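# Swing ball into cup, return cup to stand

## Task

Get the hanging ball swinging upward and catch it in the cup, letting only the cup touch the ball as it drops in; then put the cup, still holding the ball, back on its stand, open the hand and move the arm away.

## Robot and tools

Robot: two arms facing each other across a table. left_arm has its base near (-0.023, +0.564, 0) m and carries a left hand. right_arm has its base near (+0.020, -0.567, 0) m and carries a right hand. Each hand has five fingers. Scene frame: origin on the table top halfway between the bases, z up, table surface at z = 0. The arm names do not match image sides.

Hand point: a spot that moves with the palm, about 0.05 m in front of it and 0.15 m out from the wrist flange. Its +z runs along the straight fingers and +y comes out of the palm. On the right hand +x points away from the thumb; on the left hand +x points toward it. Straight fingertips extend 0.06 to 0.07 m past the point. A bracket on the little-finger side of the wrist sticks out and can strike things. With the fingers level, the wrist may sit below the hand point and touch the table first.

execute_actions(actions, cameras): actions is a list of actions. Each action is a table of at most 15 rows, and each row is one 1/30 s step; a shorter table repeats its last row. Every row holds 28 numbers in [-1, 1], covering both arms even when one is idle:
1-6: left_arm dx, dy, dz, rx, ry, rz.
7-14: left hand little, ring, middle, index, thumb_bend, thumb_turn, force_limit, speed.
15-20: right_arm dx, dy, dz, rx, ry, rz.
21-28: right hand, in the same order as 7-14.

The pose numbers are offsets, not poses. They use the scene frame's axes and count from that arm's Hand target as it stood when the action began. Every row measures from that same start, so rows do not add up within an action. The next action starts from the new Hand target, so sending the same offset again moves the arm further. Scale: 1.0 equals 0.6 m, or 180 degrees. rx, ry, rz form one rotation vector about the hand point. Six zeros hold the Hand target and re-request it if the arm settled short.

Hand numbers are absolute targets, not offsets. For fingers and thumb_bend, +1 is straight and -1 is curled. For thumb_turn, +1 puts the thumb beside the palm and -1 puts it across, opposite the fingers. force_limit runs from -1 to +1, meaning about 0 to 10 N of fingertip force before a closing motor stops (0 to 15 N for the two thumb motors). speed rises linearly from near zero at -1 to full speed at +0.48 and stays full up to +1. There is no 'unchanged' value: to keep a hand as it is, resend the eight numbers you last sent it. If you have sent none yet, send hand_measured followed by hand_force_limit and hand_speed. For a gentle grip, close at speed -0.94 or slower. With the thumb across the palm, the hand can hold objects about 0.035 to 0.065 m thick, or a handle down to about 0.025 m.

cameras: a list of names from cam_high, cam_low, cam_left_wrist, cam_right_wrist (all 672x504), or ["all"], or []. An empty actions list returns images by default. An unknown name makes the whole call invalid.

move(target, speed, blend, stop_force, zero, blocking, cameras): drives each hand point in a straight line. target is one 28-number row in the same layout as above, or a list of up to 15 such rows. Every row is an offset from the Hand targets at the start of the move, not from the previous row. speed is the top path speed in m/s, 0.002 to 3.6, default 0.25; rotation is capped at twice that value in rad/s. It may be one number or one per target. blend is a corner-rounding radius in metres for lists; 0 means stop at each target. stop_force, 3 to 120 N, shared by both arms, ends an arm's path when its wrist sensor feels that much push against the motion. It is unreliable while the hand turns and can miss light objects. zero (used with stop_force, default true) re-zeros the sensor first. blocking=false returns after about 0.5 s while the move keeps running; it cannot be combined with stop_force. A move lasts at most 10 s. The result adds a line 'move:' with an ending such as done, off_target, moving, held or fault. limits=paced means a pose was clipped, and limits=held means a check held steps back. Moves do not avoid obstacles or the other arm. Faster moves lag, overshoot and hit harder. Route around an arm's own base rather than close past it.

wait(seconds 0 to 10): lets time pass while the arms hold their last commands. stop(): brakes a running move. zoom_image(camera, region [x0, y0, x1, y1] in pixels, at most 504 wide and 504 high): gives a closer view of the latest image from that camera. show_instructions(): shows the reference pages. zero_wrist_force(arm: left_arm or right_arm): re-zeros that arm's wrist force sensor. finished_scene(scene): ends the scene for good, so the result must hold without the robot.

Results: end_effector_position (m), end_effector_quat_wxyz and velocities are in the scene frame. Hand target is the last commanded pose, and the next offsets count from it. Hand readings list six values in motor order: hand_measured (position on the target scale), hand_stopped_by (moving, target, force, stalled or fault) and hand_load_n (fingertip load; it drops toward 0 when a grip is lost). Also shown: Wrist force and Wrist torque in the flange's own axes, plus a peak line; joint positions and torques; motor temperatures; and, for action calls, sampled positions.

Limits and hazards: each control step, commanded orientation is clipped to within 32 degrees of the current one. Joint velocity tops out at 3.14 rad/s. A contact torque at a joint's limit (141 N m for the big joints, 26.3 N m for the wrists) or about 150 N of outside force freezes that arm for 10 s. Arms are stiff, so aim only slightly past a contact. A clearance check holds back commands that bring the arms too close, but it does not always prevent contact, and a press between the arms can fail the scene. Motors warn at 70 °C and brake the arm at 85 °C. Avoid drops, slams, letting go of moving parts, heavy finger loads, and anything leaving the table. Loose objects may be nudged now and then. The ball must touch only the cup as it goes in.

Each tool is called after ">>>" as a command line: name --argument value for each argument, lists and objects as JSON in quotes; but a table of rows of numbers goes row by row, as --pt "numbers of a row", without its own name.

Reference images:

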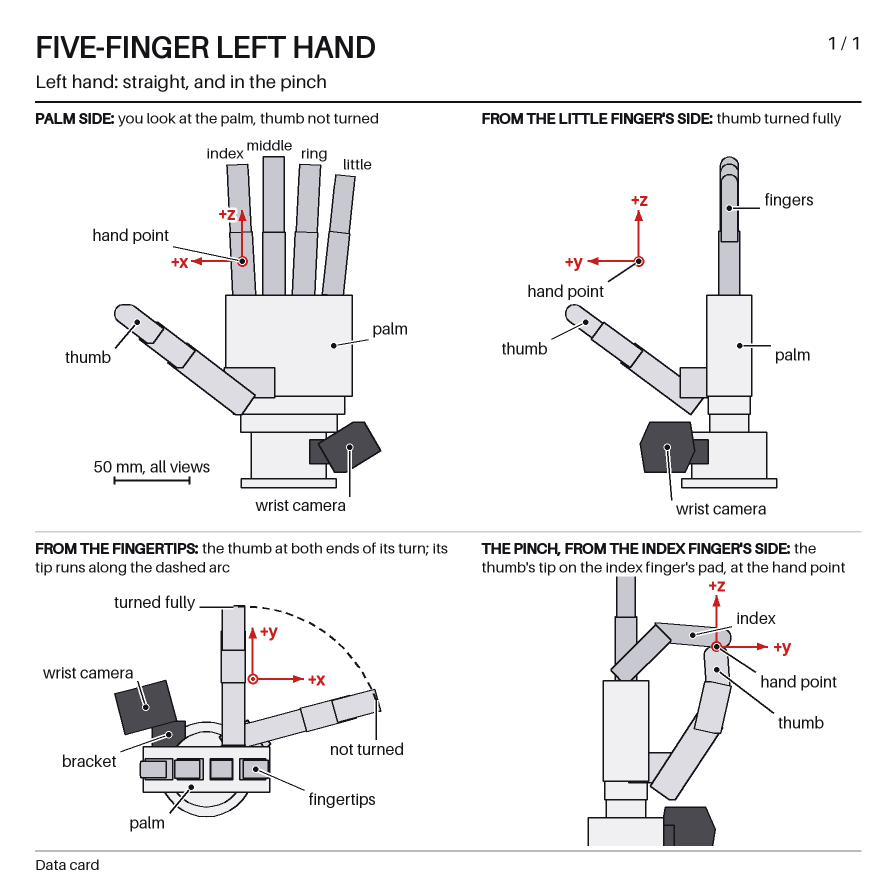

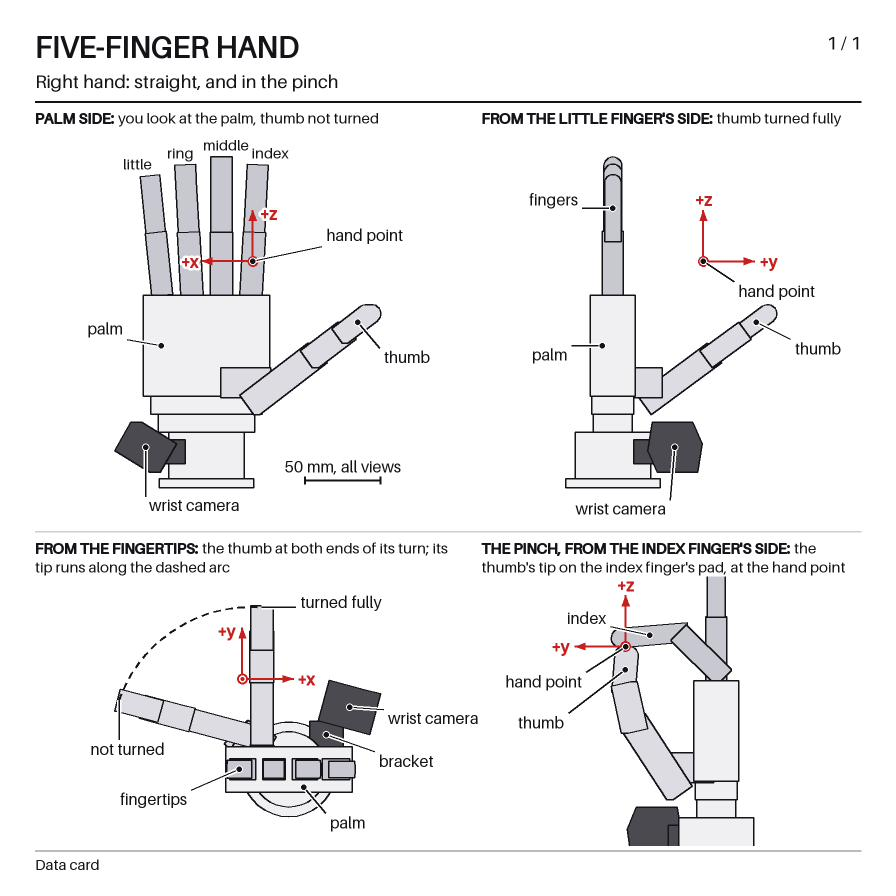

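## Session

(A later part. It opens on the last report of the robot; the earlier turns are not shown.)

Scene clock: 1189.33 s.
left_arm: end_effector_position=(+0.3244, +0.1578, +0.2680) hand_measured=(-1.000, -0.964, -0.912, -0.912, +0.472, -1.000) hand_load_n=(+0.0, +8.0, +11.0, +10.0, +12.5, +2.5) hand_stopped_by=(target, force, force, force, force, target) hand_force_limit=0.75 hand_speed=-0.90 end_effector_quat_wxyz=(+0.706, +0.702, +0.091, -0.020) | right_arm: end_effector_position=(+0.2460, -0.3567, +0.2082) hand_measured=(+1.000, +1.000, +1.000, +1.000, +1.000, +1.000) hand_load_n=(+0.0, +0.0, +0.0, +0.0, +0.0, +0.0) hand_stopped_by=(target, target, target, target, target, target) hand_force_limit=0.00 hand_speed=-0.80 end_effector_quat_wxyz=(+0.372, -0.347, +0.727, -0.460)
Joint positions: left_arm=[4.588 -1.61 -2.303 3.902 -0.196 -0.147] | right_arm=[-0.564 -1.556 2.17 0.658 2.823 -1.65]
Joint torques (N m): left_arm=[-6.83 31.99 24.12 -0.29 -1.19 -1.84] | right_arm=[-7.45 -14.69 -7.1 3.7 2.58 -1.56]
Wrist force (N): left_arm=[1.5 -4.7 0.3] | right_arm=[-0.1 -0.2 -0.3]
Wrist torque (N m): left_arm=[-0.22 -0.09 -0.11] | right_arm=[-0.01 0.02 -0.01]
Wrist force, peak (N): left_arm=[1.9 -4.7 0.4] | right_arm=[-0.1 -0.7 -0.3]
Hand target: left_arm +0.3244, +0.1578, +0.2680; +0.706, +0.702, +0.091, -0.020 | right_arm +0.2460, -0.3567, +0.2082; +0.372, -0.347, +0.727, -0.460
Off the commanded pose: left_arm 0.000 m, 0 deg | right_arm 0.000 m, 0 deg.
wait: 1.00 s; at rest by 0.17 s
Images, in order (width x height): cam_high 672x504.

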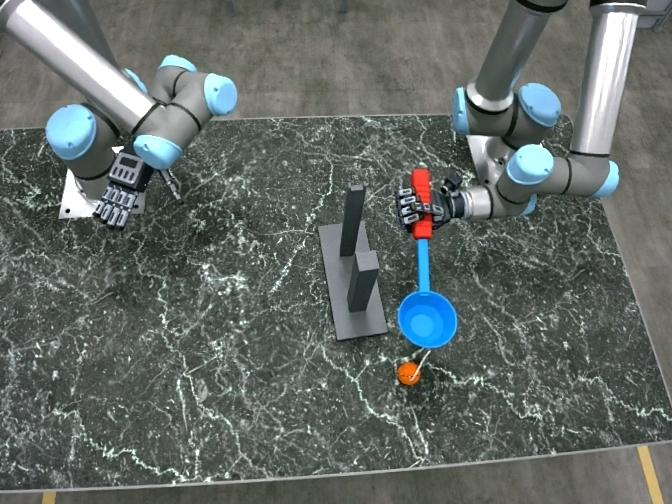

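>>> move --target '[0,0,0.42,0,0,0,-1,-1,-1,-1,-1,-1,0.75,-0.9,0,0,0,0,0,0,1,1,1,1,1,1,0,-0.8]' --speed 0.1

>>> move --target '[-0.01933,-0.16733,0,0,0,0,-1,-1,-1,-1,-1,-1,0.75,-0.9,0,0,0,0,0,0,1,1,1,1,1,1,0,-0.8]' --speed 0.015 --cameras '["cam_high"]'

>>> zoom_image --camera "cam_high" --region '[335, 290, 425, 380]'

>>> wait --seconds 0.23 --cameras '["cam_high"]'

>>> zoom_image --camera "cam_high" --region '[335, 290, 425, 380]'

>>> wait --seconds 0.23 --cameras '["cam_high"]'

>>> zoom_image --camera "cam_high" --region '[335, 290, 425, 380]'

>>> wait --seconds 9.2 --cameras '["cam_high"]'

>>> zoom_image --camera "cam_high" --region '[335, 290, 425, 380]'

>>> wait --seconds 0.23 --cameras '["cam_high"]'

>>> zoom_image --camera "cam_high" --region '[335, 290, 425, 380]'

>>> wait --seconds 0.23 --cameras '["cam_high"]'

>>> zoom_image --camera "cam_high" --region '[335, 290, 425, 380]'

Scene clock: 1230.03 s.
left_arm: end_effector_position=(+0.3243, +0.1578, +0.5201) hand_measured=(-1.000, -0.964, -0.912, -0.912, +0.472, -1.000) hand_load_n=(+0.0, +8.5, +11.0, +10.0, +12.5, +2.5) hand_stopped_by=(target, force, force, force, force, target) hand_force_limit=0.75 hand_speed=-0.90 end_effector_quat_wxyz=(+0.706, +0.702, +0.091, -0.020) | right_arm: end_effector_position=(+0.2460, -0.3567, +0.2082) hand_measured=(+1.000, +1.000, +1.000, +1.000, +1.000, +1.000) hand_load_n=(+0.0, +0.0, +0.0, +0.0, +0.0, +0.0) hand_stopped_by=(target, target, target, target, target, target) hand_force_limit=0.00 hand_speed=-0.80 end_effector_quat_wxyz=(+0.372, -0.347, +0.727, -0.460)
Joint positions: left_arm=[4.588 -1.347 -1.823 3.159 -0.196 -0.146] | right_arm=[-0.564 -1.556 2.17 0.658 2.823 -1.65]
Joint torques (N m): left_arm=[6.14 1.99 13.88 2.23 1.44 -1.26] | right_arm=[-7.27 -15.52 -8.25 3.48 2.68 -1.56]
Wrist force (N): left_arm=[1.9 -4.7 -0.1] | right_arm=[-0.1 -0.3 -0.4]
Wrist torque (N m): left_arm=[-0.20 -0.15 -0.22] | right_arm=[-0.01 0.02 0.00]
Wrist force, peak (N): left_arm=[1.8 -6.2 0.2] | right_arm=[-0.5 -0.6 -0.5]
Hand target: left_arm +0.3244, +0.1578, +0.5200; +0.706, +0.702, +0.091, -0.020 | right_arm +0.2460, -0.3567, +0.2082; +0.372, -0.347, +0.727, -0.460
Off the commanded pose: left_arm 0.000 m, 0 deg | right_arm 0.000 m, 0 deg.
move: done

Scene clock: 1237.03 s.
left_arm: end_effector_position=(+0.3128, +0.0573, +0.5200) hand_measured=(-1.000, -0.964, -0.912, -0.912, +0.472, -1.000) hand_load_n=(+0.0, +8.5, +11.0, +10.0, +12.5, +2.5) hand_stopped_by=(target, force, force, force, force, target) hand_force_limit=0.75 hand_speed=-0.90 end_effector_quat_wxyz=(+0.706, +0.702, +0.091, -0.020) | right_arm: end_effector_position=(+0.2460, -0.3567, +0.2082) hand_measured=(+1.000, +1.000, +1.000, +1.000, +1.000, +1.000) hand_load_n=(+0.0, +0.0, +0.0, -0.5, +0.0, -0.5) hand_stopped_by=(target, target, target, target, target, target) hand_force_limit=0.00 hand_speed=-0.80 end_effector_quat_wxyz=(+0.372, -0.347, +0.727, -0.460)
Joint positions: left_arm=[4.278 -1.479 -1.714 3.188 -0.506 -0.154] | right_arm=[-0.564 -1.556 2.17 0.658 2.823 -1.65]
Joint torques (N m): left_arm=[6.73 25.64 22.59 2.51 1.46 -1.35] | right_arm=[-6.94 -15.72 -7.04 3.5 2.68 -1.62]
Wrist force (N): left_arm=[1.8 -4.7 -0.1] | right_arm=[-0.1 -0.3 -0.5]
Wrist torque (N m): left_arm=[-0.25 -0.15 -0.10] | right_arm=[0.00 0.02 0.00]
Wrist force, peak (N): left_arm=[1.8 -5.6 0.1] | right_arm=[-0.3 -0.7 -0.3]
Hand target: left_arm +0.3128, +0.0574, +0.5200; +0.706, +0.702, +0.091, -0.020 | right_arm +0.2460, -0.3567, +0.2082; +0.372, -0.347, +0.727, -0.460
Off the commanded pose: left_arm 0.000 m, 0 deg | right_arm 0.000 m, 0 deg.
move: done
Images, in order (width x height): cam_high 672x504.

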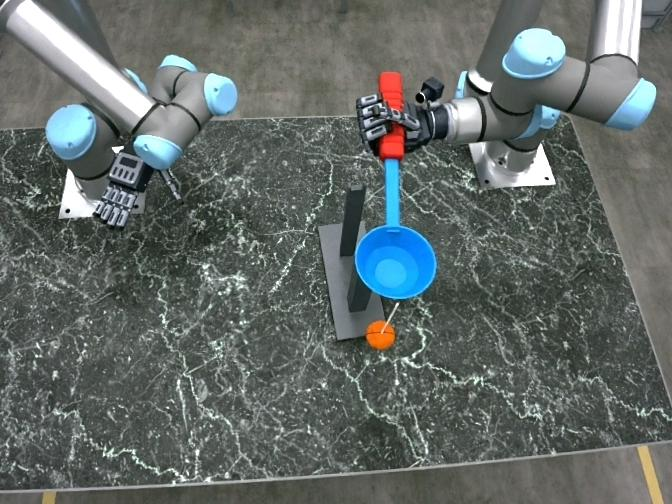

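Scaled by 5.600 from the camera's 672x504 image, which has a finer 960x720 frame.

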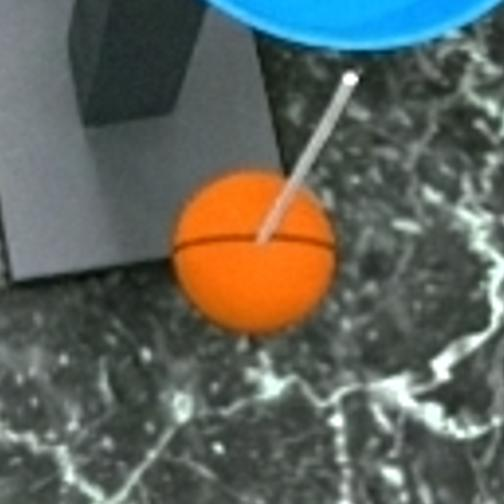

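Scene clock: 1237.27 s.
left_arm: end_effector_position=(+0.3128, +0.0574, +0.5200) hand_measured=(-1.000, -0.964, -0.912, -0.912, +0.472, -1.000) hand_load_n=(+0.0, +8.5, +11.0, +10.0, +12.5, +2.5) hand_stopped_by=(target, force, force, force, force, target) hand_force_limit=0.75 hand_speed=-0.90 end_effector_quat_wxyz=(+0.706, +0.702, +0.091, -0.020) | right_arm: end_effector_position=(+0.2460, -0.3567, +0.2082) hand_measured=(+1.000, +1.000, +1.000, +1.000, +1.000, +1.000) hand_load_n=(+0.0, +0.0, +0.0, +0.0, +0.0, +0.0) hand_stopped_by=(target, target, target, target, target, target) hand_force_limit=0.00 hand_speed=-0.80 end_effector_quat_wxyz=(+0.372, -0.347, +0.727, -0.460)
Joint positions: left_arm=[4.278 -1.479 -1.714 3.188 -0.506 -0.154] | right_arm=[-0.564 -1.556 2.17 0.658 2.823 -1.65]
Joint torques (N m): left_arm=[7.85 32.66 16.04 1.96 1.59 -1.35] | right_arm=[-7.38 -14.98 -7.79 3.6 2.57 -1.67]
Wrist force (N): left_arm=[1.8 -5.1 0.1] | right_arm=[0.0 -0.2 -0.2]
Wrist torque (N m): left_arm=[-0.25 -0.15 -0.11] | right_arm=[-0.02 0.01 0.00]
Wrist force, peak (N): left_arm=[1.8 -5.1 0.1] | right_arm=[0.1 -0.6 -0.5]
Hand target: left_arm +0.3128, +0.0574, +0.5200; +0.706, +0.702, +0.091, -0.020 | right_arm +0.2460, -0.3567, +0.2082; +0.372, -0.347, +0.727, -0.460
Off the commanded pose: left_arm 0.000 m, 0 deg | right_arm 0.000 m, 0 deg.
wait: 0.23 s; at rest by 0.17 s
Images, in order (width x height): cam_high 672x504.

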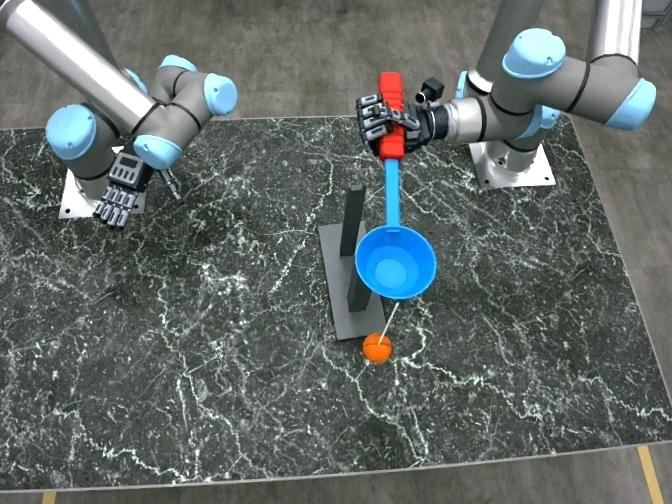

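Scaled by 5.600 from the camera's 672x504 image, which has a finer 960x720 frame.

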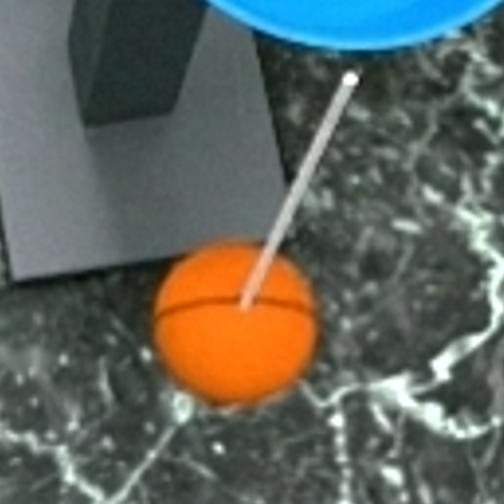

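Scene clock: 1237.50 s.
left_arm: end_effector_position=(+0.3128, +0.0574, +0.5201) hand_measured=(-1.000, -0.964, -0.912, -0.912, +0.472, -1.000) hand_load_n=(+0.0, +8.5, +11.0, +10.0, +12.5, +2.0) hand_stopped_by=(target, force, force, force, force, target) hand_force_limit=0.75 hand_speed=-0.90 end_effector_quat_wxyz=(+0.706, +0.702, +0.091, -0.020) | right_arm: end_effector_position=(+0.2460, -0.3567, +0.2082) hand_measured=(+1.000, +1.000, +1.000, +1.000, +1.000, +1.000) hand_load_n=(+0.0, -0.5, +0.0, +0.0, +0.0, -0.5) hand_stopped_by=(target, target, target, target, target, target) hand_force_limit=0.00 hand_speed=-0.80 end_effector_quat_wxyz=(+0.372, -0.347, +0.727, -0.460)
Joint positions: left_arm=[4.278 -1.478 -1.714 3.188 -0.506 -0.154] | right_arm=[-0.564 -1.556 2.17 0.658 2.823 -1.65]
Joint torques (N m): left_arm=[6.61 33.48 13.19 1.5 1.64 -1.23] | right_arm=[-6.64 -15.22 -7.59 3.55 2.64 -1.55]
Wrist force (N): left_arm=[1.7 -3.4 -0.6] | right_arm=[0.1 -0.4 -0.4]
Wrist torque (N m): left_arm=[-0.18 -0.17 -0.11] | right_arm=[-0.03 -0.02 0.00]
Wrist force, peak (N): left_arm=[2.1 -5.1 0.2] | right_arm=[-0.3 -0.5 -0.3]
Hand target: left_arm +0.3128, +0.0574, +0.5200; +0.706, +0.702, +0.091, -0.020 | right_arm +0.2460, -0.3567, +0.2082; +0.372, -0.347, +0.727, -0.460
Off the commanded pose: left_arm 0.000 m, 0 deg | right_arm 0.000 m, 0 deg.
wait: 0.23 s; at rest by 0.17 s
Images, in order (width x height): cam_high 672x504.

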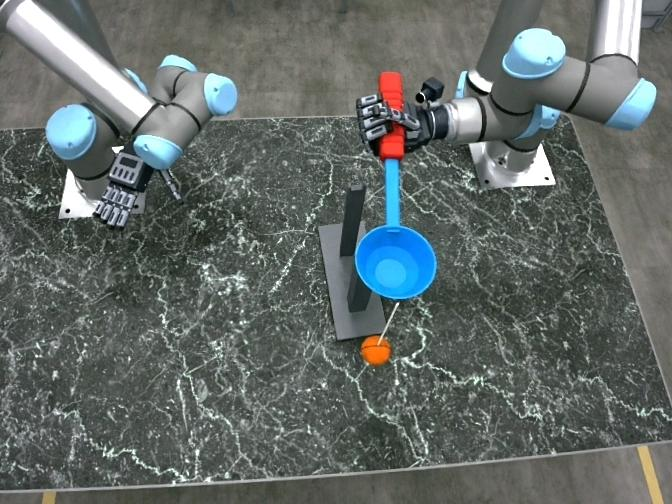

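Scaled by 5.600 from the camera's 672x504 image, which has a finer 960x720 frame.

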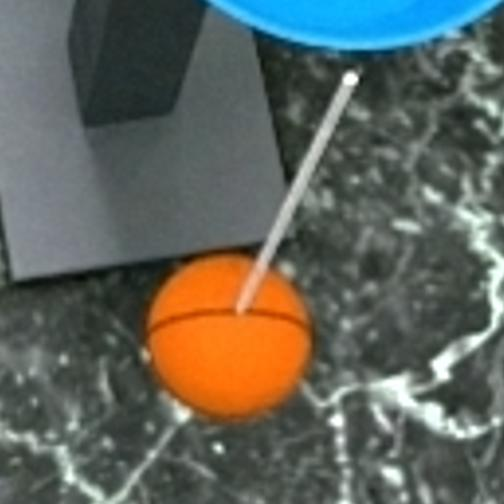

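Scene clock: 1246.70 s.
left_arm: end_effector_position=(+0.3128, +0.0574, +0.5200) hand_measured=(-1.000, -0.964, -0.912, -0.912, +0.472, -1.000) hand_load_n=(+0.0, +8.5, +11.0, +10.0, +12.5, +2.5) hand_stopped_by=(target, force, force, force, force, target) hand_force_limit=0.75 hand_speed=-0.90 end_effector_quat_wxyz=(+0.706, +0.702, +0.091, -0.020) | right_arm: end_effector_position=(+0.2460, -0.3567, +0.2082) hand_measured=(+1.000, +1.000, +1.000, +1.000, +1.000, +1.000) hand_load_n=(+0.0, +0.0, +0.0, +0.0, +0.0, +0.0) hand_stopped_by=(target, target, target, target, target, target) hand_force_limit=0.00 hand_speed=-0.80 end_effector_quat_wxyz=(+0.372, -0.347, +0.727, -0.460)
Joint positions: left_arm=[4.278 -1.478 -1.714 3.188 -0.506 -0.154] | right_arm=[-0.564 -1.556 2.17 0.658 2.823 -1.65]
Joint torques (N m): left_arm=[6.86 33.72 14.44 0.5 1.31 2.33] | right_arm=[-7.25 -15.58 -6.97 3.47 2.55 -1.54]
Wrist force (N): left_arm=[1.6 -4.3 -0.1] | right_arm=[0.2 -0.3 -0.2]
Wrist torque (N m): left_arm=[-0.23 -0.13 -0.11] | right_arm=[-0.03 -0.03 0.00]
Wrist force, peak (N): left_arm=[2.0 -5.7 0.1] | right_arm=[0.1 -0.5 -0.7]
Hand target: left_arm +0.3128, +0.0574, +0.5200; +0.706, +0.702, +0.091, -0.020 | right_arm +0.2460, -0.3567, +0.2082; +0.372, -0.347, +0.727, -0.460
Off the commanded pose: left_arm 0.000 m, 0 deg | right_arm 0.000 m, 0 deg.
wait: 9.20 s; at rest by 0.17 s
Images, in order (width x height): cam_high 672x504.

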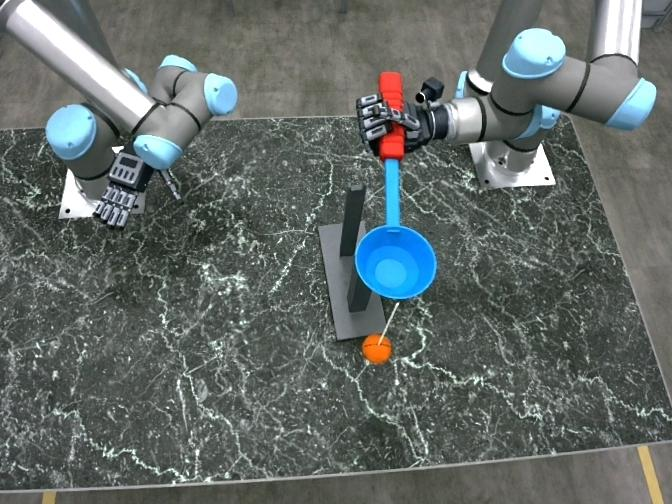

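Scaled by 5.600 from the camera's 672x504 image, which has a finer 960x720 frame.

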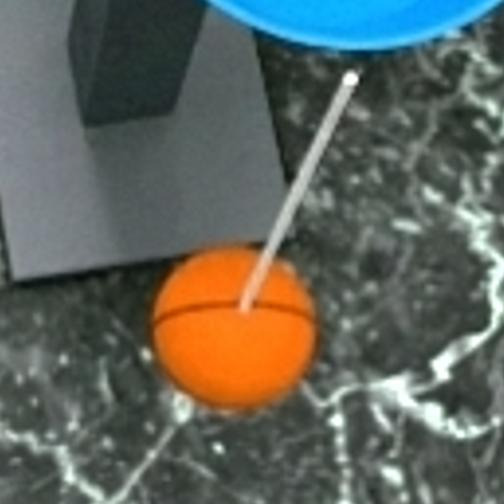

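Scene clock: 1246.93 s.
left_arm: end_effector_position=(+0.3128, +0.0574, +0.5200) hand_measured=(-1.000, -0.964, -0.912, -0.912, +0.472, -1.000) hand_load_n=(+0.0, +8.5, +11.0, +10.0, +12.5, +2.5) hand_stopped_by=(target, force, force, force, force, target) hand_force_limit=0.75 hand_speed=-0.90 end_effector_quat_wxyz=(+0.706, +0.702, +0.091, -0.020) | right_arm: end_effector_position=(+0.2460, -0.3567, +0.2082) hand_measured=(+1.000, +1.000, +1.000, +1.000, +1.000, +1.000) hand_load_n=(-0.5, +0.0, +0.0, +0.0, +0.0, -0.5) hand_stopped_by=(target, target, target, target, target, target) hand_force_limit=0.00 hand_speed=-0.80 end_effector_quat_wxyz=(+0.372, -0.347, +0.727, -0.460)
Joint positions: left_arm=[4.278 -1.478 -1.714 3.188 -0.506 -0.154] | right_arm=[-0.564 -1.556 2.17 0.658 2.823 -1.65]
Joint torques (N m): left_arm=[6.15 32.31 14.03 0.7 1.17 2.09] | right_arm=[-6.95 -15.33 -7.67 3.64 2.66 -1.58]
Wrist force (N): left_arm=[2.0 -3.3 -0.2] | right_arm=[0.0 -0.3 -0.2]
Wrist torque (N m): left_arm=[-0.14 -0.20 -0.11] | right_arm=[-0.02 0.00 0.01]
Wrist force, peak (N): left_arm=[1.8 -5.3 0.0] | right_arm=[-0.1 -0.4 -0.3]
Hand target: left_arm +0.3128, +0.0574, +0.5200; +0.706, +0.702, +0.091, -0.020 | right_arm +0.2460, -0.3567, +0.2082; +0.372, -0.347, +0.727, -0.460
Off the commanded pose: left_arm 0.000 m, 0 deg | right_arm 0.000 m, 0 deg.
wait: 0.23 s; at rest by 0.17 s
Images, in order (width x height): cam_high 672x504.

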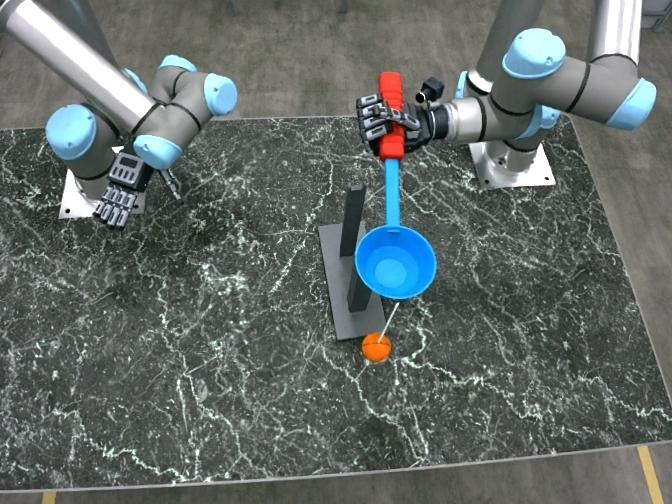

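Scaled by 5.600 from the camera's 672x504 image, which has a finer 960x720 frame.

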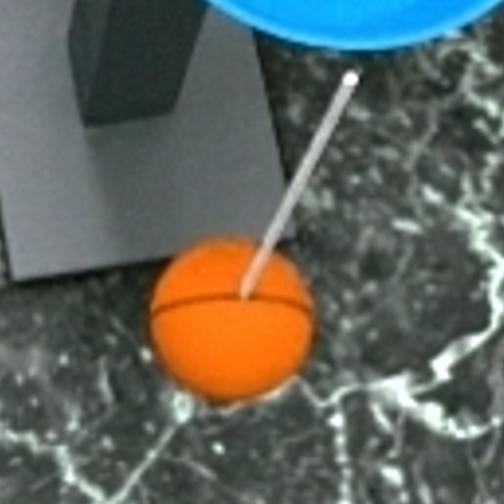

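Scene clock: 1247.17 s.
left_arm: end_effector_position=(+0.3128, +0.0574, +0.5200) hand_measured=(-1.000, -0.964, -0.912, -0.912, +0.472, -1.000) hand_load_n=(+0.0, +8.5, +11.0, +10.0, +12.5, +2.0) hand_stopped_by=(target, force, force, force, force, target) hand_force_limit=0.75 hand_speed=-0.90 end_effector_quat_wxyz=(+0.706, +0.702, +0.091, -0.020) | right_arm: end_effector_position=(+0.2460, -0.3567, +0.2082) hand_measured=(+1.000, +1.000, +1.000, +1.000, +1.000, +1.000) hand_load_n=(+0.0, +0.0, +0.0, -0.5, +0.0, -0.5) hand_stopped_by=(target, target, target, target, target, target) hand_force_limit=0.00 hand_speed=-0.80 end_effector_quat_wxyz=(+0.372, -0.347, +0.727, -0.460)
Joint positions: left_arm=[4.278 -1.478 -1.714 3.188 -0.506 -0.154] | right_arm=[-0.564 -1.556 2.17 0.658 2.823 -1.65]
Joint torques (N m): left_arm=[6.62 32.49 15.07 0.53 1.35 2.31] | right_arm=[-7.36 -15.3 -7.38 3.56 2.62 -1.65]
Wrist force (N): left_arm=[1.8 -5.4 0.2] | right_arm=[0.1 -0.3 0.1]
Wrist torque (N m): left_arm=[-0.25 -0.14 -0.11] | right_arm=[-0.04 -0.02 0.00]
Wrist force, peak (N): left_arm=[1.9 -5.5 0.2] | right_arm=[-0.1 -0.6 -0.2]
Hand target: left_arm +0.3128, +0.0574, +0.5200; +0.706, +0.702, +0.091, -0.020 | right_arm +0.2460, -0.3567, +0.2082; +0.372, -0.347, +0.727, -0.460
Off the commanded pose: left_arm 0.000 m, 0 deg | right_arm 0.000 m, 0 deg.
wait: 0.23 s; at rest by 0.17 s
Images, in order (width x height): cam_high 672x504.

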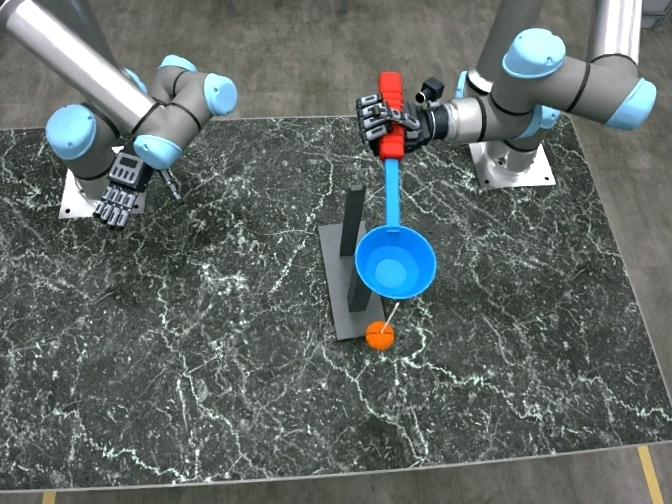

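Scaled by 5.600 from the camera's 672x504 image, which has a finer 960x720 frame.

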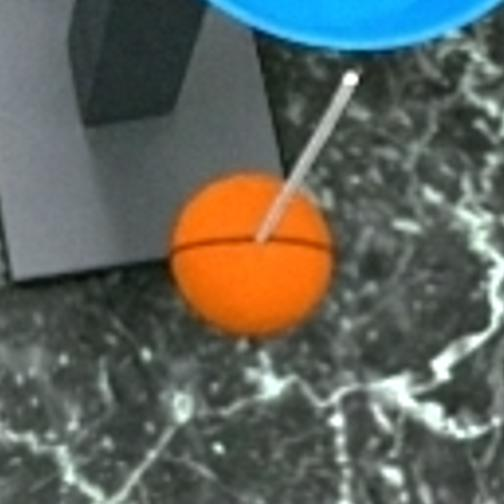

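>>> move --pt "-0.143 0.00933 -0.11667 0 0 0 -1 -1 -1 -1 -1 -1 0.75 -0.9 0 0 0 0 0 0 1 1 1 1 1 1 0 -0.8" --pt "-0.21883 0.00933 -0.11667 0 0 0 -1 -1 -1 -1 -1 -1 0.75 -0.9 0 0 0 0 0 0 1 1 1 1 1 1 0 -0.8" --speed '[0.059,0.02]' --cameras '["cam_high","cam_low"]'

>>> zoom_image --camera "cam_high" --region '[320, 240, 420, 340]'

>>> wait --seconds 3 --cameras '["cam_high","cam_low"]'

>>> zoom_image --camera "cam_high" --region '[320, 240, 420, 340]'

>>> zoom_image --camera "cam_low" --region '[300, 150, 460, 310]'

Scene clock: 1357.43 s.
left_arm: end_effector_position=(+0.1813, +0.0631, +0.4500) hand_measured=(-1.000, -0.964, -0.912, -0.912, +0.472, -1.000) hand_load_n=(+0.0, +8.5, +11.0, +10.0, +12.5, +2.5) hand_stopped_by=(target, force, force, force, force, target) hand_force_limit=0.75 hand_speed=-0.90 end_effector_quat_wxyz=(+0.706, +0.702, +0.091, -0.020) | right_arm: end_effector_position=(+0.2460, -0.3567, +0.2082) hand_measured=(+1.000, +1.000, +1.000, +1.000, +1.000, +1.000) hand_load_n=(+0.0, +0.0, -0.5, +0.0, +0.0, -0.5) hand_stopped_by=(target, target, target, target, target, target) hand_force_limit=0.00 hand_speed=-0.80 end_effector_quat_wxyz=(+0.372, -0.347, +0.727, -0.460)
Joint positions: left_arm=[4.088 -1.27 -2.058 3.325 -0.696 -0.155] | right_arm=[-0.564 -1.556 2.17 0.658 2.823 -1.65]
Joint torques (N m): left_arm=[6.49 2.84 23.91 1.79 1.68 -1.46] | right_arm=[-7.36 -15.34 -7.91 3.48 2.72 -1.6]
Wrist force (N): left_arm=[1.8 -4.5 -0.1] | right_arm=[0.0 -0.5 -0.3]
Wrist torque (N m): left_arm=[-0.18 -0.14 -0.12] | right_arm=[-0.05 0.01 0.00]
Wrist force, peak (N): left_arm=[1.5 -5.9 0.0] | right_arm=[-0.2 -0.8 -0.6]
Hand target: left_arm +0.1815, +0.0630, +0.4500; +0.706, +0.702, +0.091, -0.020 | right_arm +0.2460, -0.3567, +0.2082; +0.372, -0.347, +0.727, -0.460
Off the commanded pose: left_arm 0.000 m, 0 deg | right_arm 0.000 m, 0 deg.
move: done
Images, in order (width x height): cam_high 672x504, cam_low 672x504.

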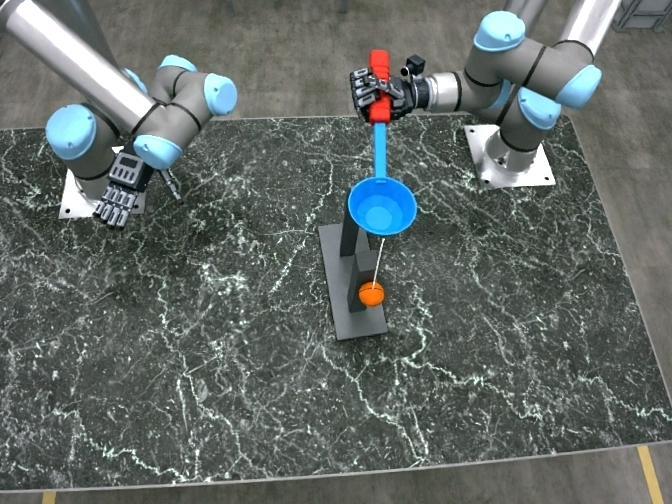

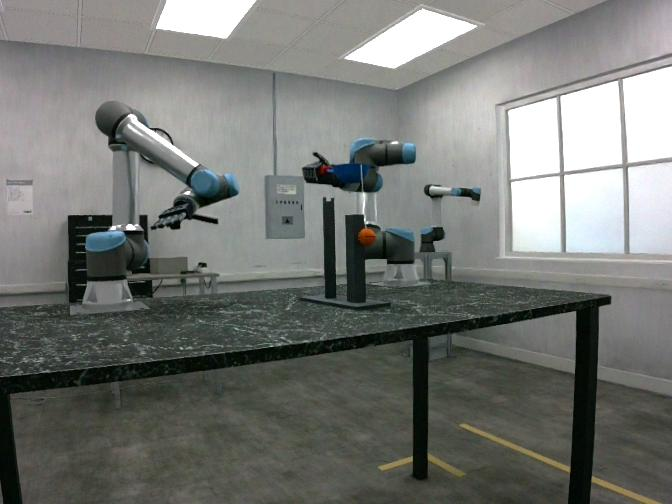

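Scaled by 5.040 from the camera's 672x504 image, which has a finer 960x720 frame.

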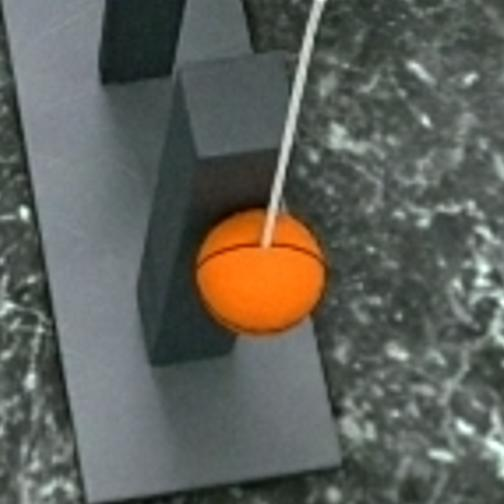

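Scene clock: 1360.43 s.
left_arm: end_effector_position=(+0.1815, +0.0630, +0.4500) hand_measured=(-1.000, -0.964, -0.912, -0.912, +0.472, -1.000) hand_load_n=(+0.0, +8.5, +11.0, +10.5, +12.5, +2.5) hand_stopped_by=(target, force, force, force, force, target) hand_force_limit=0.75 hand_speed=-0.90 end_effector_quat_wxyz=(+0.706, +0.702, +0.091, -0.020) | right_arm: end_effector_position=(+0.2460, -0.3567, +0.2082) hand_measured=(+1.000, +1.000, +1.000, +1.000, +1.000, +1.000) hand_load_n=(-0.5, +0.0, +0.0, +0.0, +0.0, +0.0) hand_stopped_by=(target, target, target, target, target, target) hand_force_limit=0.00 hand_speed=-0.80 end_effector_quat_wxyz=(+0.372, -0.347, +0.727, -0.460)
Joint positions: left_arm=[4.088 -1.27 -2.058 3.325 -0.696 -0.155] | right_arm=[-0.564 -1.556 2.17 0.658 2.823 -1.65]
Joint torques (N m): left_arm=[7.2 -1.42 34.17 3.2 1.46 -1.03] | right_arm=[-7.09 -15.81 -7.27 3.55 2.81 -1.55]
Wrist force (N): left_arm=[2.0 -3.2 -0.4] | right_arm=[-0.1 -0.3 -0.6]
Wrist torque (N m): left_arm=[-0.16 -0.19 -0.11] | right_arm=[0.00 0.02 -0.01]
Wrist force, peak (N): left_arm=[2.0 -5.4 0.1] | right_arm=[-0.3 -0.5 -0.7]
Hand target: left_arm +0.1815, +0.0630, +0.4500; +0.706, +0.702, +0.091, -0.020 | right_arm +0.2460, -0.3567, +0.2082; +0.372, -0.347, +0.727, -0.460
Off the commanded pose: left_arm 0.000 m, 0 deg | right_arm 0.000 m, 0 deg.
wait: 3.00 s; at rest by 0.17 s
Images, in order (width x height): cam_high 672x504, cam_low 672x504.

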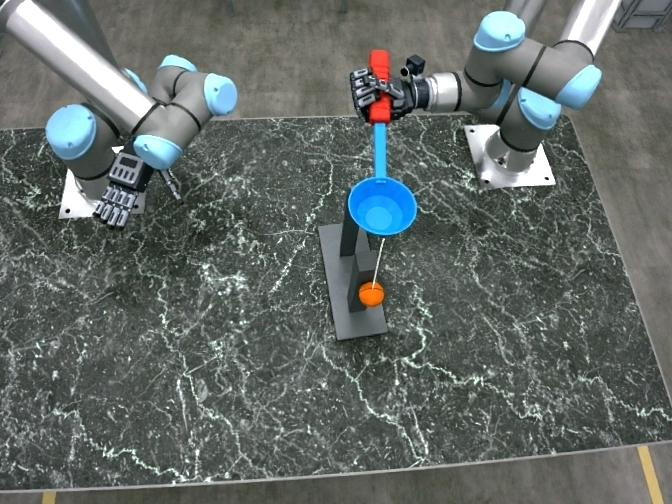

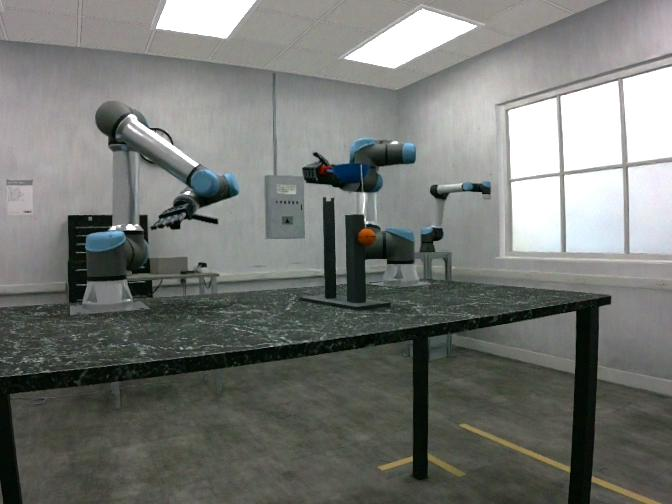

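Scaled by 5.040 from the camera's 672x504 image, which has a finer 960x720 frame.

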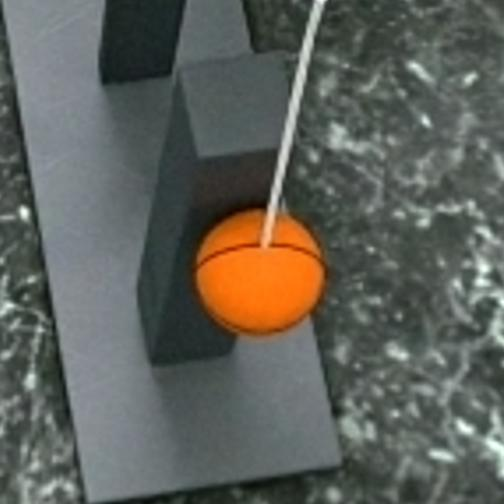

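Scaled by 3.150 from the camera's 672x504 image, which has a finer 960x720 frame.

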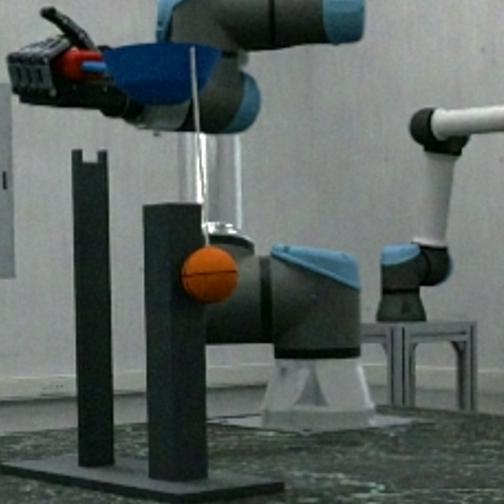

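>>> move --pt "0.04 0 0 0 0 0 -1 -1 -1 -1 -1 -1 0.75 -0.9 0 0 0 0 0 0 1 1 1 1 1 1 0 -0.8" --pt "0.21883 -0.00933 0.11667 0 0 0 -1 -1 -1 -1 -1 -1 0.75 -0.9 0 0 0 0 0 0 1 1 1 1 1 1 0 -0.8" --speed '[0.005,0.0456]' --cameras '["cam_high"]'

>>> zoom_image --camera "cam_high" --region '[335, 290, 425, 380]'

>>> wait --seconds 0.23 --cameras '["cam_high"]'

>>> zoom_image --camera "cam_high" --region '[335, 290, 425, 380]'

>>> wait --seconds 0.23 --cameras '["cam_high"]'

>>> zoom_image --camera "cam_high" --region '[335, 290, 425, 380]'

Scene clock: 1388.23 s.
left_arm: end_effector_position=(+0.3129, +0.0574, +0.5200) hand_measured=(-1.000, -0.964, -0.912, -0.912, +0.472, -1.000) hand_load_n=(+0.0, +8.5, +11.0, +10.0, +12.5, +2.5) hand_stopped_by=(target, force, force, force, force, target) hand_force_limit=0.75 hand_speed=-0.90 end_effector_quat_wxyz=(+0.706, +0.702, +0.091, -0.020) end_effector_velocity=(+0.000, +0.000, -0.001) end_effector_angular_velocity=(+0.000, +0.000, +0.003) | right_arm: end_effector_position=(+0.2460, -0.3567, +0.2082) hand_measured=(+1.000, +1.000, +1.000, +1.000, +1.000, +1.000) hand_load_n=(+0.0, +0.0, +0.0, +0.0, +0.0, -0.5) hand_stopped_by=(target, target, target, target, target, target) hand_force_limit=0.00 hand_speed=-0.80 end_effector_quat_wxyz=(+0.372, -0.347, +0.727, -0.460)
Joint positions: left_arm=[4.278 -1.479 -1.714 3.188 -0.506 -0.154] | right_arm=[-0.564 -1.556 2.17 0.658 2.823 -1.65]
Joint velocities: left_arm=[0 0.002 -0.005 0.003 -0.003 -0.001] | right_arm=[within noise]
Joint torques (N m): left_arm=[-6.54 33.49 13.94 2.72 -1.3 2.29] | right_arm=[-6.94 -16.19 -7.83 3.54 2.8 -1.62]
Wrist force (N): left_arm=[1.7 -3.5 -0.3] | right_arm=[0.0 -0.5 -0.4]
Wrist torque (N m): left_arm=[-0.18 -0.16 -0.23] | right_arm=[-0.04 0.00 0.00]
Wrist force, peak (N): left_arm=[1.9 -5.6 -0.1] | right_arm=[-0.2 -0.8 -0.4]
Hand target: left_arm +0.3128, +0.0574, +0.5200; +0.706, +0.702, +0.091, -0.020 | right_arm +0.2460, -0.3567, +0.2082; +0.372, -0.347, +0.727, -0.460
Off the commanded pose: left_arm 0.000 m, 0 deg | right_arm 0.000 m, 0 deg.
move: done
Images, in order (width x height): cam_high 672x504.

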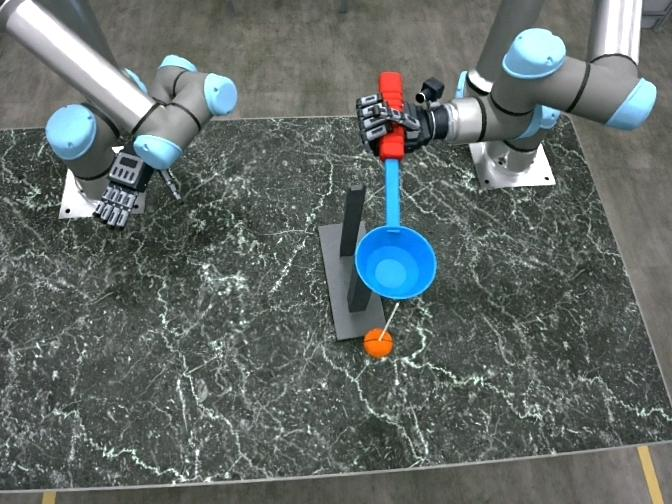

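Scaled by 5.600 from the camera's 672x504 image, which has a finer 960x720 frame.

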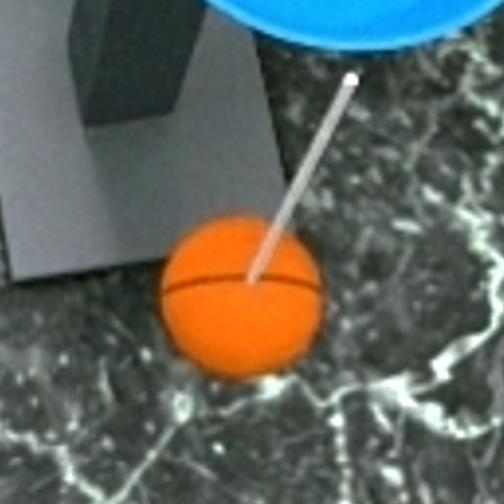

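Scene clock: 1388.47 s.
left_arm: end_effector_position=(+0.3128, +0.0574, +0.5200) hand_measured=(-1.000, -0.964, -0.912, -0.912, +0.472, -1.000) hand_load_n=(+0.0, +8.5, +11.0, +10.0, +12.5, +2.5) hand_stopped_by=(target, force, force, force, force, target) hand_force_limit=0.75 hand_speed=-0.90 end_effector_quat_wxyz=(+0.706, +0.702, +0.091, -0.020) | right_arm: end_effector_position=(+0.2460, -0.3567, +0.2082) hand_measured=(+1.000, +1.000, +1.000, +1.000, +1.000, +1.000) hand_load_n=(+0.0, +0.0, +0.0, +0.0, +0.5, -0.5) hand_stopped_by=(target, target, target, target, target, target) hand_force_limit=0.00 hand_speed=-0.80 end_effector_quat_wxyz=(+0.372, -0.347, +0.727, -0.460)
Joint positions: left_arm=[4.278 -1.479 -1.714 3.188 -0.506 -0.154] | right_arm=[-0.564 -1.556 2.17 0.658 2.823 -1.65]
Joint torques (N m): left_arm=[-8.44 32.48 14.44 2.87 -1.15 2.22] | right_arm=[-7.26 -15.67 -7.47 3.44 2.79 -1.53]
Wrist force (N): left_arm=[1.9 -5.4 0.2] | right_arm=[-0.1 -0.5 0.0]
Wrist torque (N m): left_arm=[-0.25 -0.14 -0.22] | right_arm=[-0.08 0.02 -0.02]
Wrist force, peak (N): left_arm=[2.0 -5.4 0.2] | right_arm=[-0.2 -0.3 -0.5]
Hand target: left_arm +0.3128, +0.0574, +0.5200; +0.706, +0.702, +0.091, -0.020 | right_arm +0.2460, -0.3567, +0.2082; +0.372, -0.347, +0.727, -0.460
Off the commanded pose: left_arm 0.000 m, 0 deg | right_arm 0.000 m, 0 deg.
wait: 0.23 s; at rest by 0.17 s
Images, in order (width x height): cam_high 672x504.

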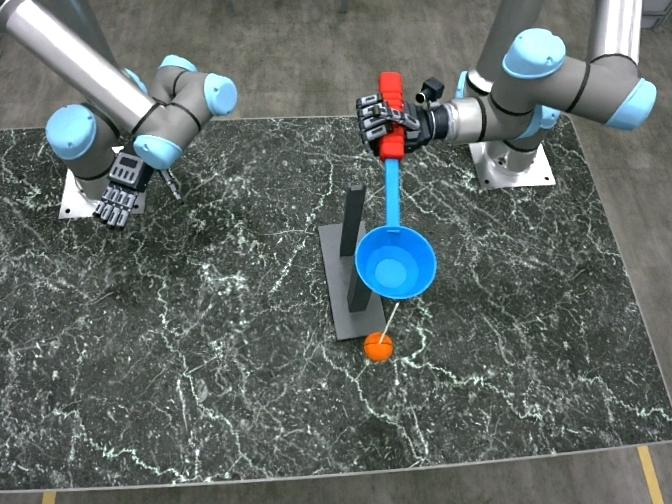

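Scaled by 5.600 from the camera's 672x504 image, which has a finer 960x720 frame.

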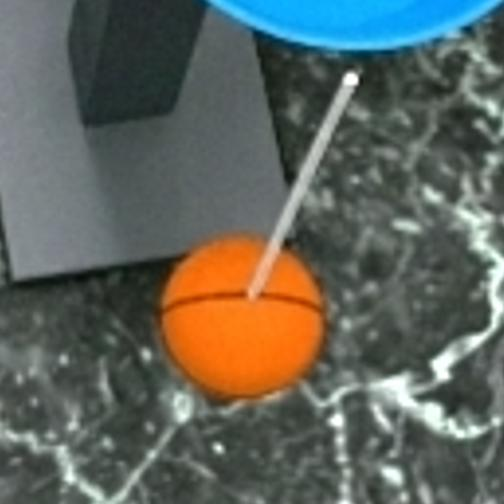

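Scene clock: 1388.70 s.
left_arm: end_effector_position=(+0.3128, +0.0574, +0.5200) hand_measured=(-1.000, -0.964, -0.912, -0.912, +0.472, -1.000) hand_load_n=(+0.0, +8.5, +11.0, +10.0, +12.5, +2.5) hand_stopped_by=(target, force, force, force, force, target) hand_force_limit=0.75 hand_speed=-0.90 end_effector_quat_wxyz=(+0.706, +0.702, +0.091, -0.020) | right_arm: end_effector_position=(+0.2460, -0.3567, +0.2082) hand_measured=(+1.000, +1.000, +1.000, +1.000, +1.000, +1.000) hand_load_n=(+0.0, +0.0, +0.0, +0.0, +0.0, -0.5) hand_stopped_by=(target, target, target, target, target, target) hand_force_limit=0.00 hand_speed=-0.80 end_effector_quat_wxyz=(+0.372, -0.347, +0.727, -0.460)
Joint positions: left_arm=[4.278 -1.478 -1.714 3.188 -0.506 -0.154] | right_arm=[-0.564 -1.556 2.17 0.658 2.823 -1.65]
Joint torques (N m): left_arm=[-7.55 32.4 13.57 2.78 -1.18 1.82] | right_arm=[-7.14 -16.05 -7.3 3.46 2.79 -1.49]
Wrist force (N): left_arm=[1.5 -3.8 0.0] | right_arm=[-0.2 -0.5 -0.5]
Wrist torque (N m): left_arm=[-0.19 -0.12 -0.25] | right_arm=[-0.02 0.03 -0.01]
Wrist force, peak (N): left_arm=[1.9 -5.5 0.1] | right_arm=[-0.1 -0.4 -0.7]
Hand target: left_arm +0.3128, +0.0574, +0.5200; +0.706, +0.702, +0.091, -0.020 | right_arm +0.2460, -0.3567, +0.2082; +0.372, -0.347, +0.727, -0.460
Off the commanded pose: left_arm 0.000 m, 0 deg | right_arm 0.000 m, 0 deg.
wait: 0.23 s; at rest by 0.17 s
Images, in order (width x height): cam_high 672x504.

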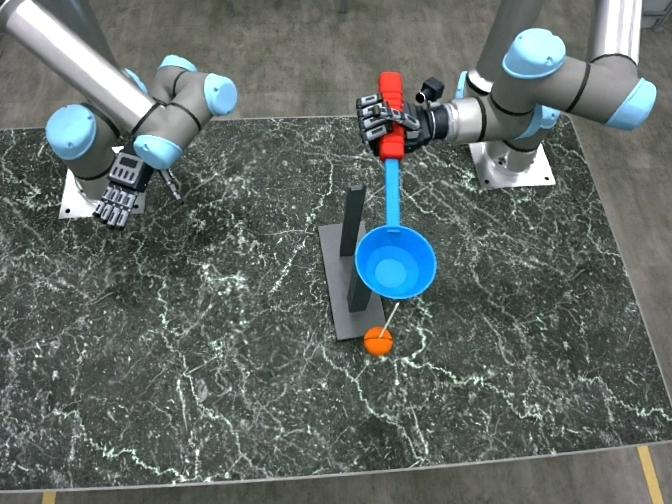

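Scaled by 5.600 from the camera's 672x504 image, which has a finer 960x720 frame.

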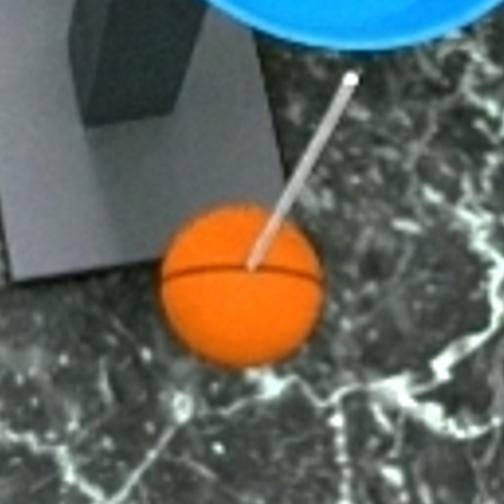

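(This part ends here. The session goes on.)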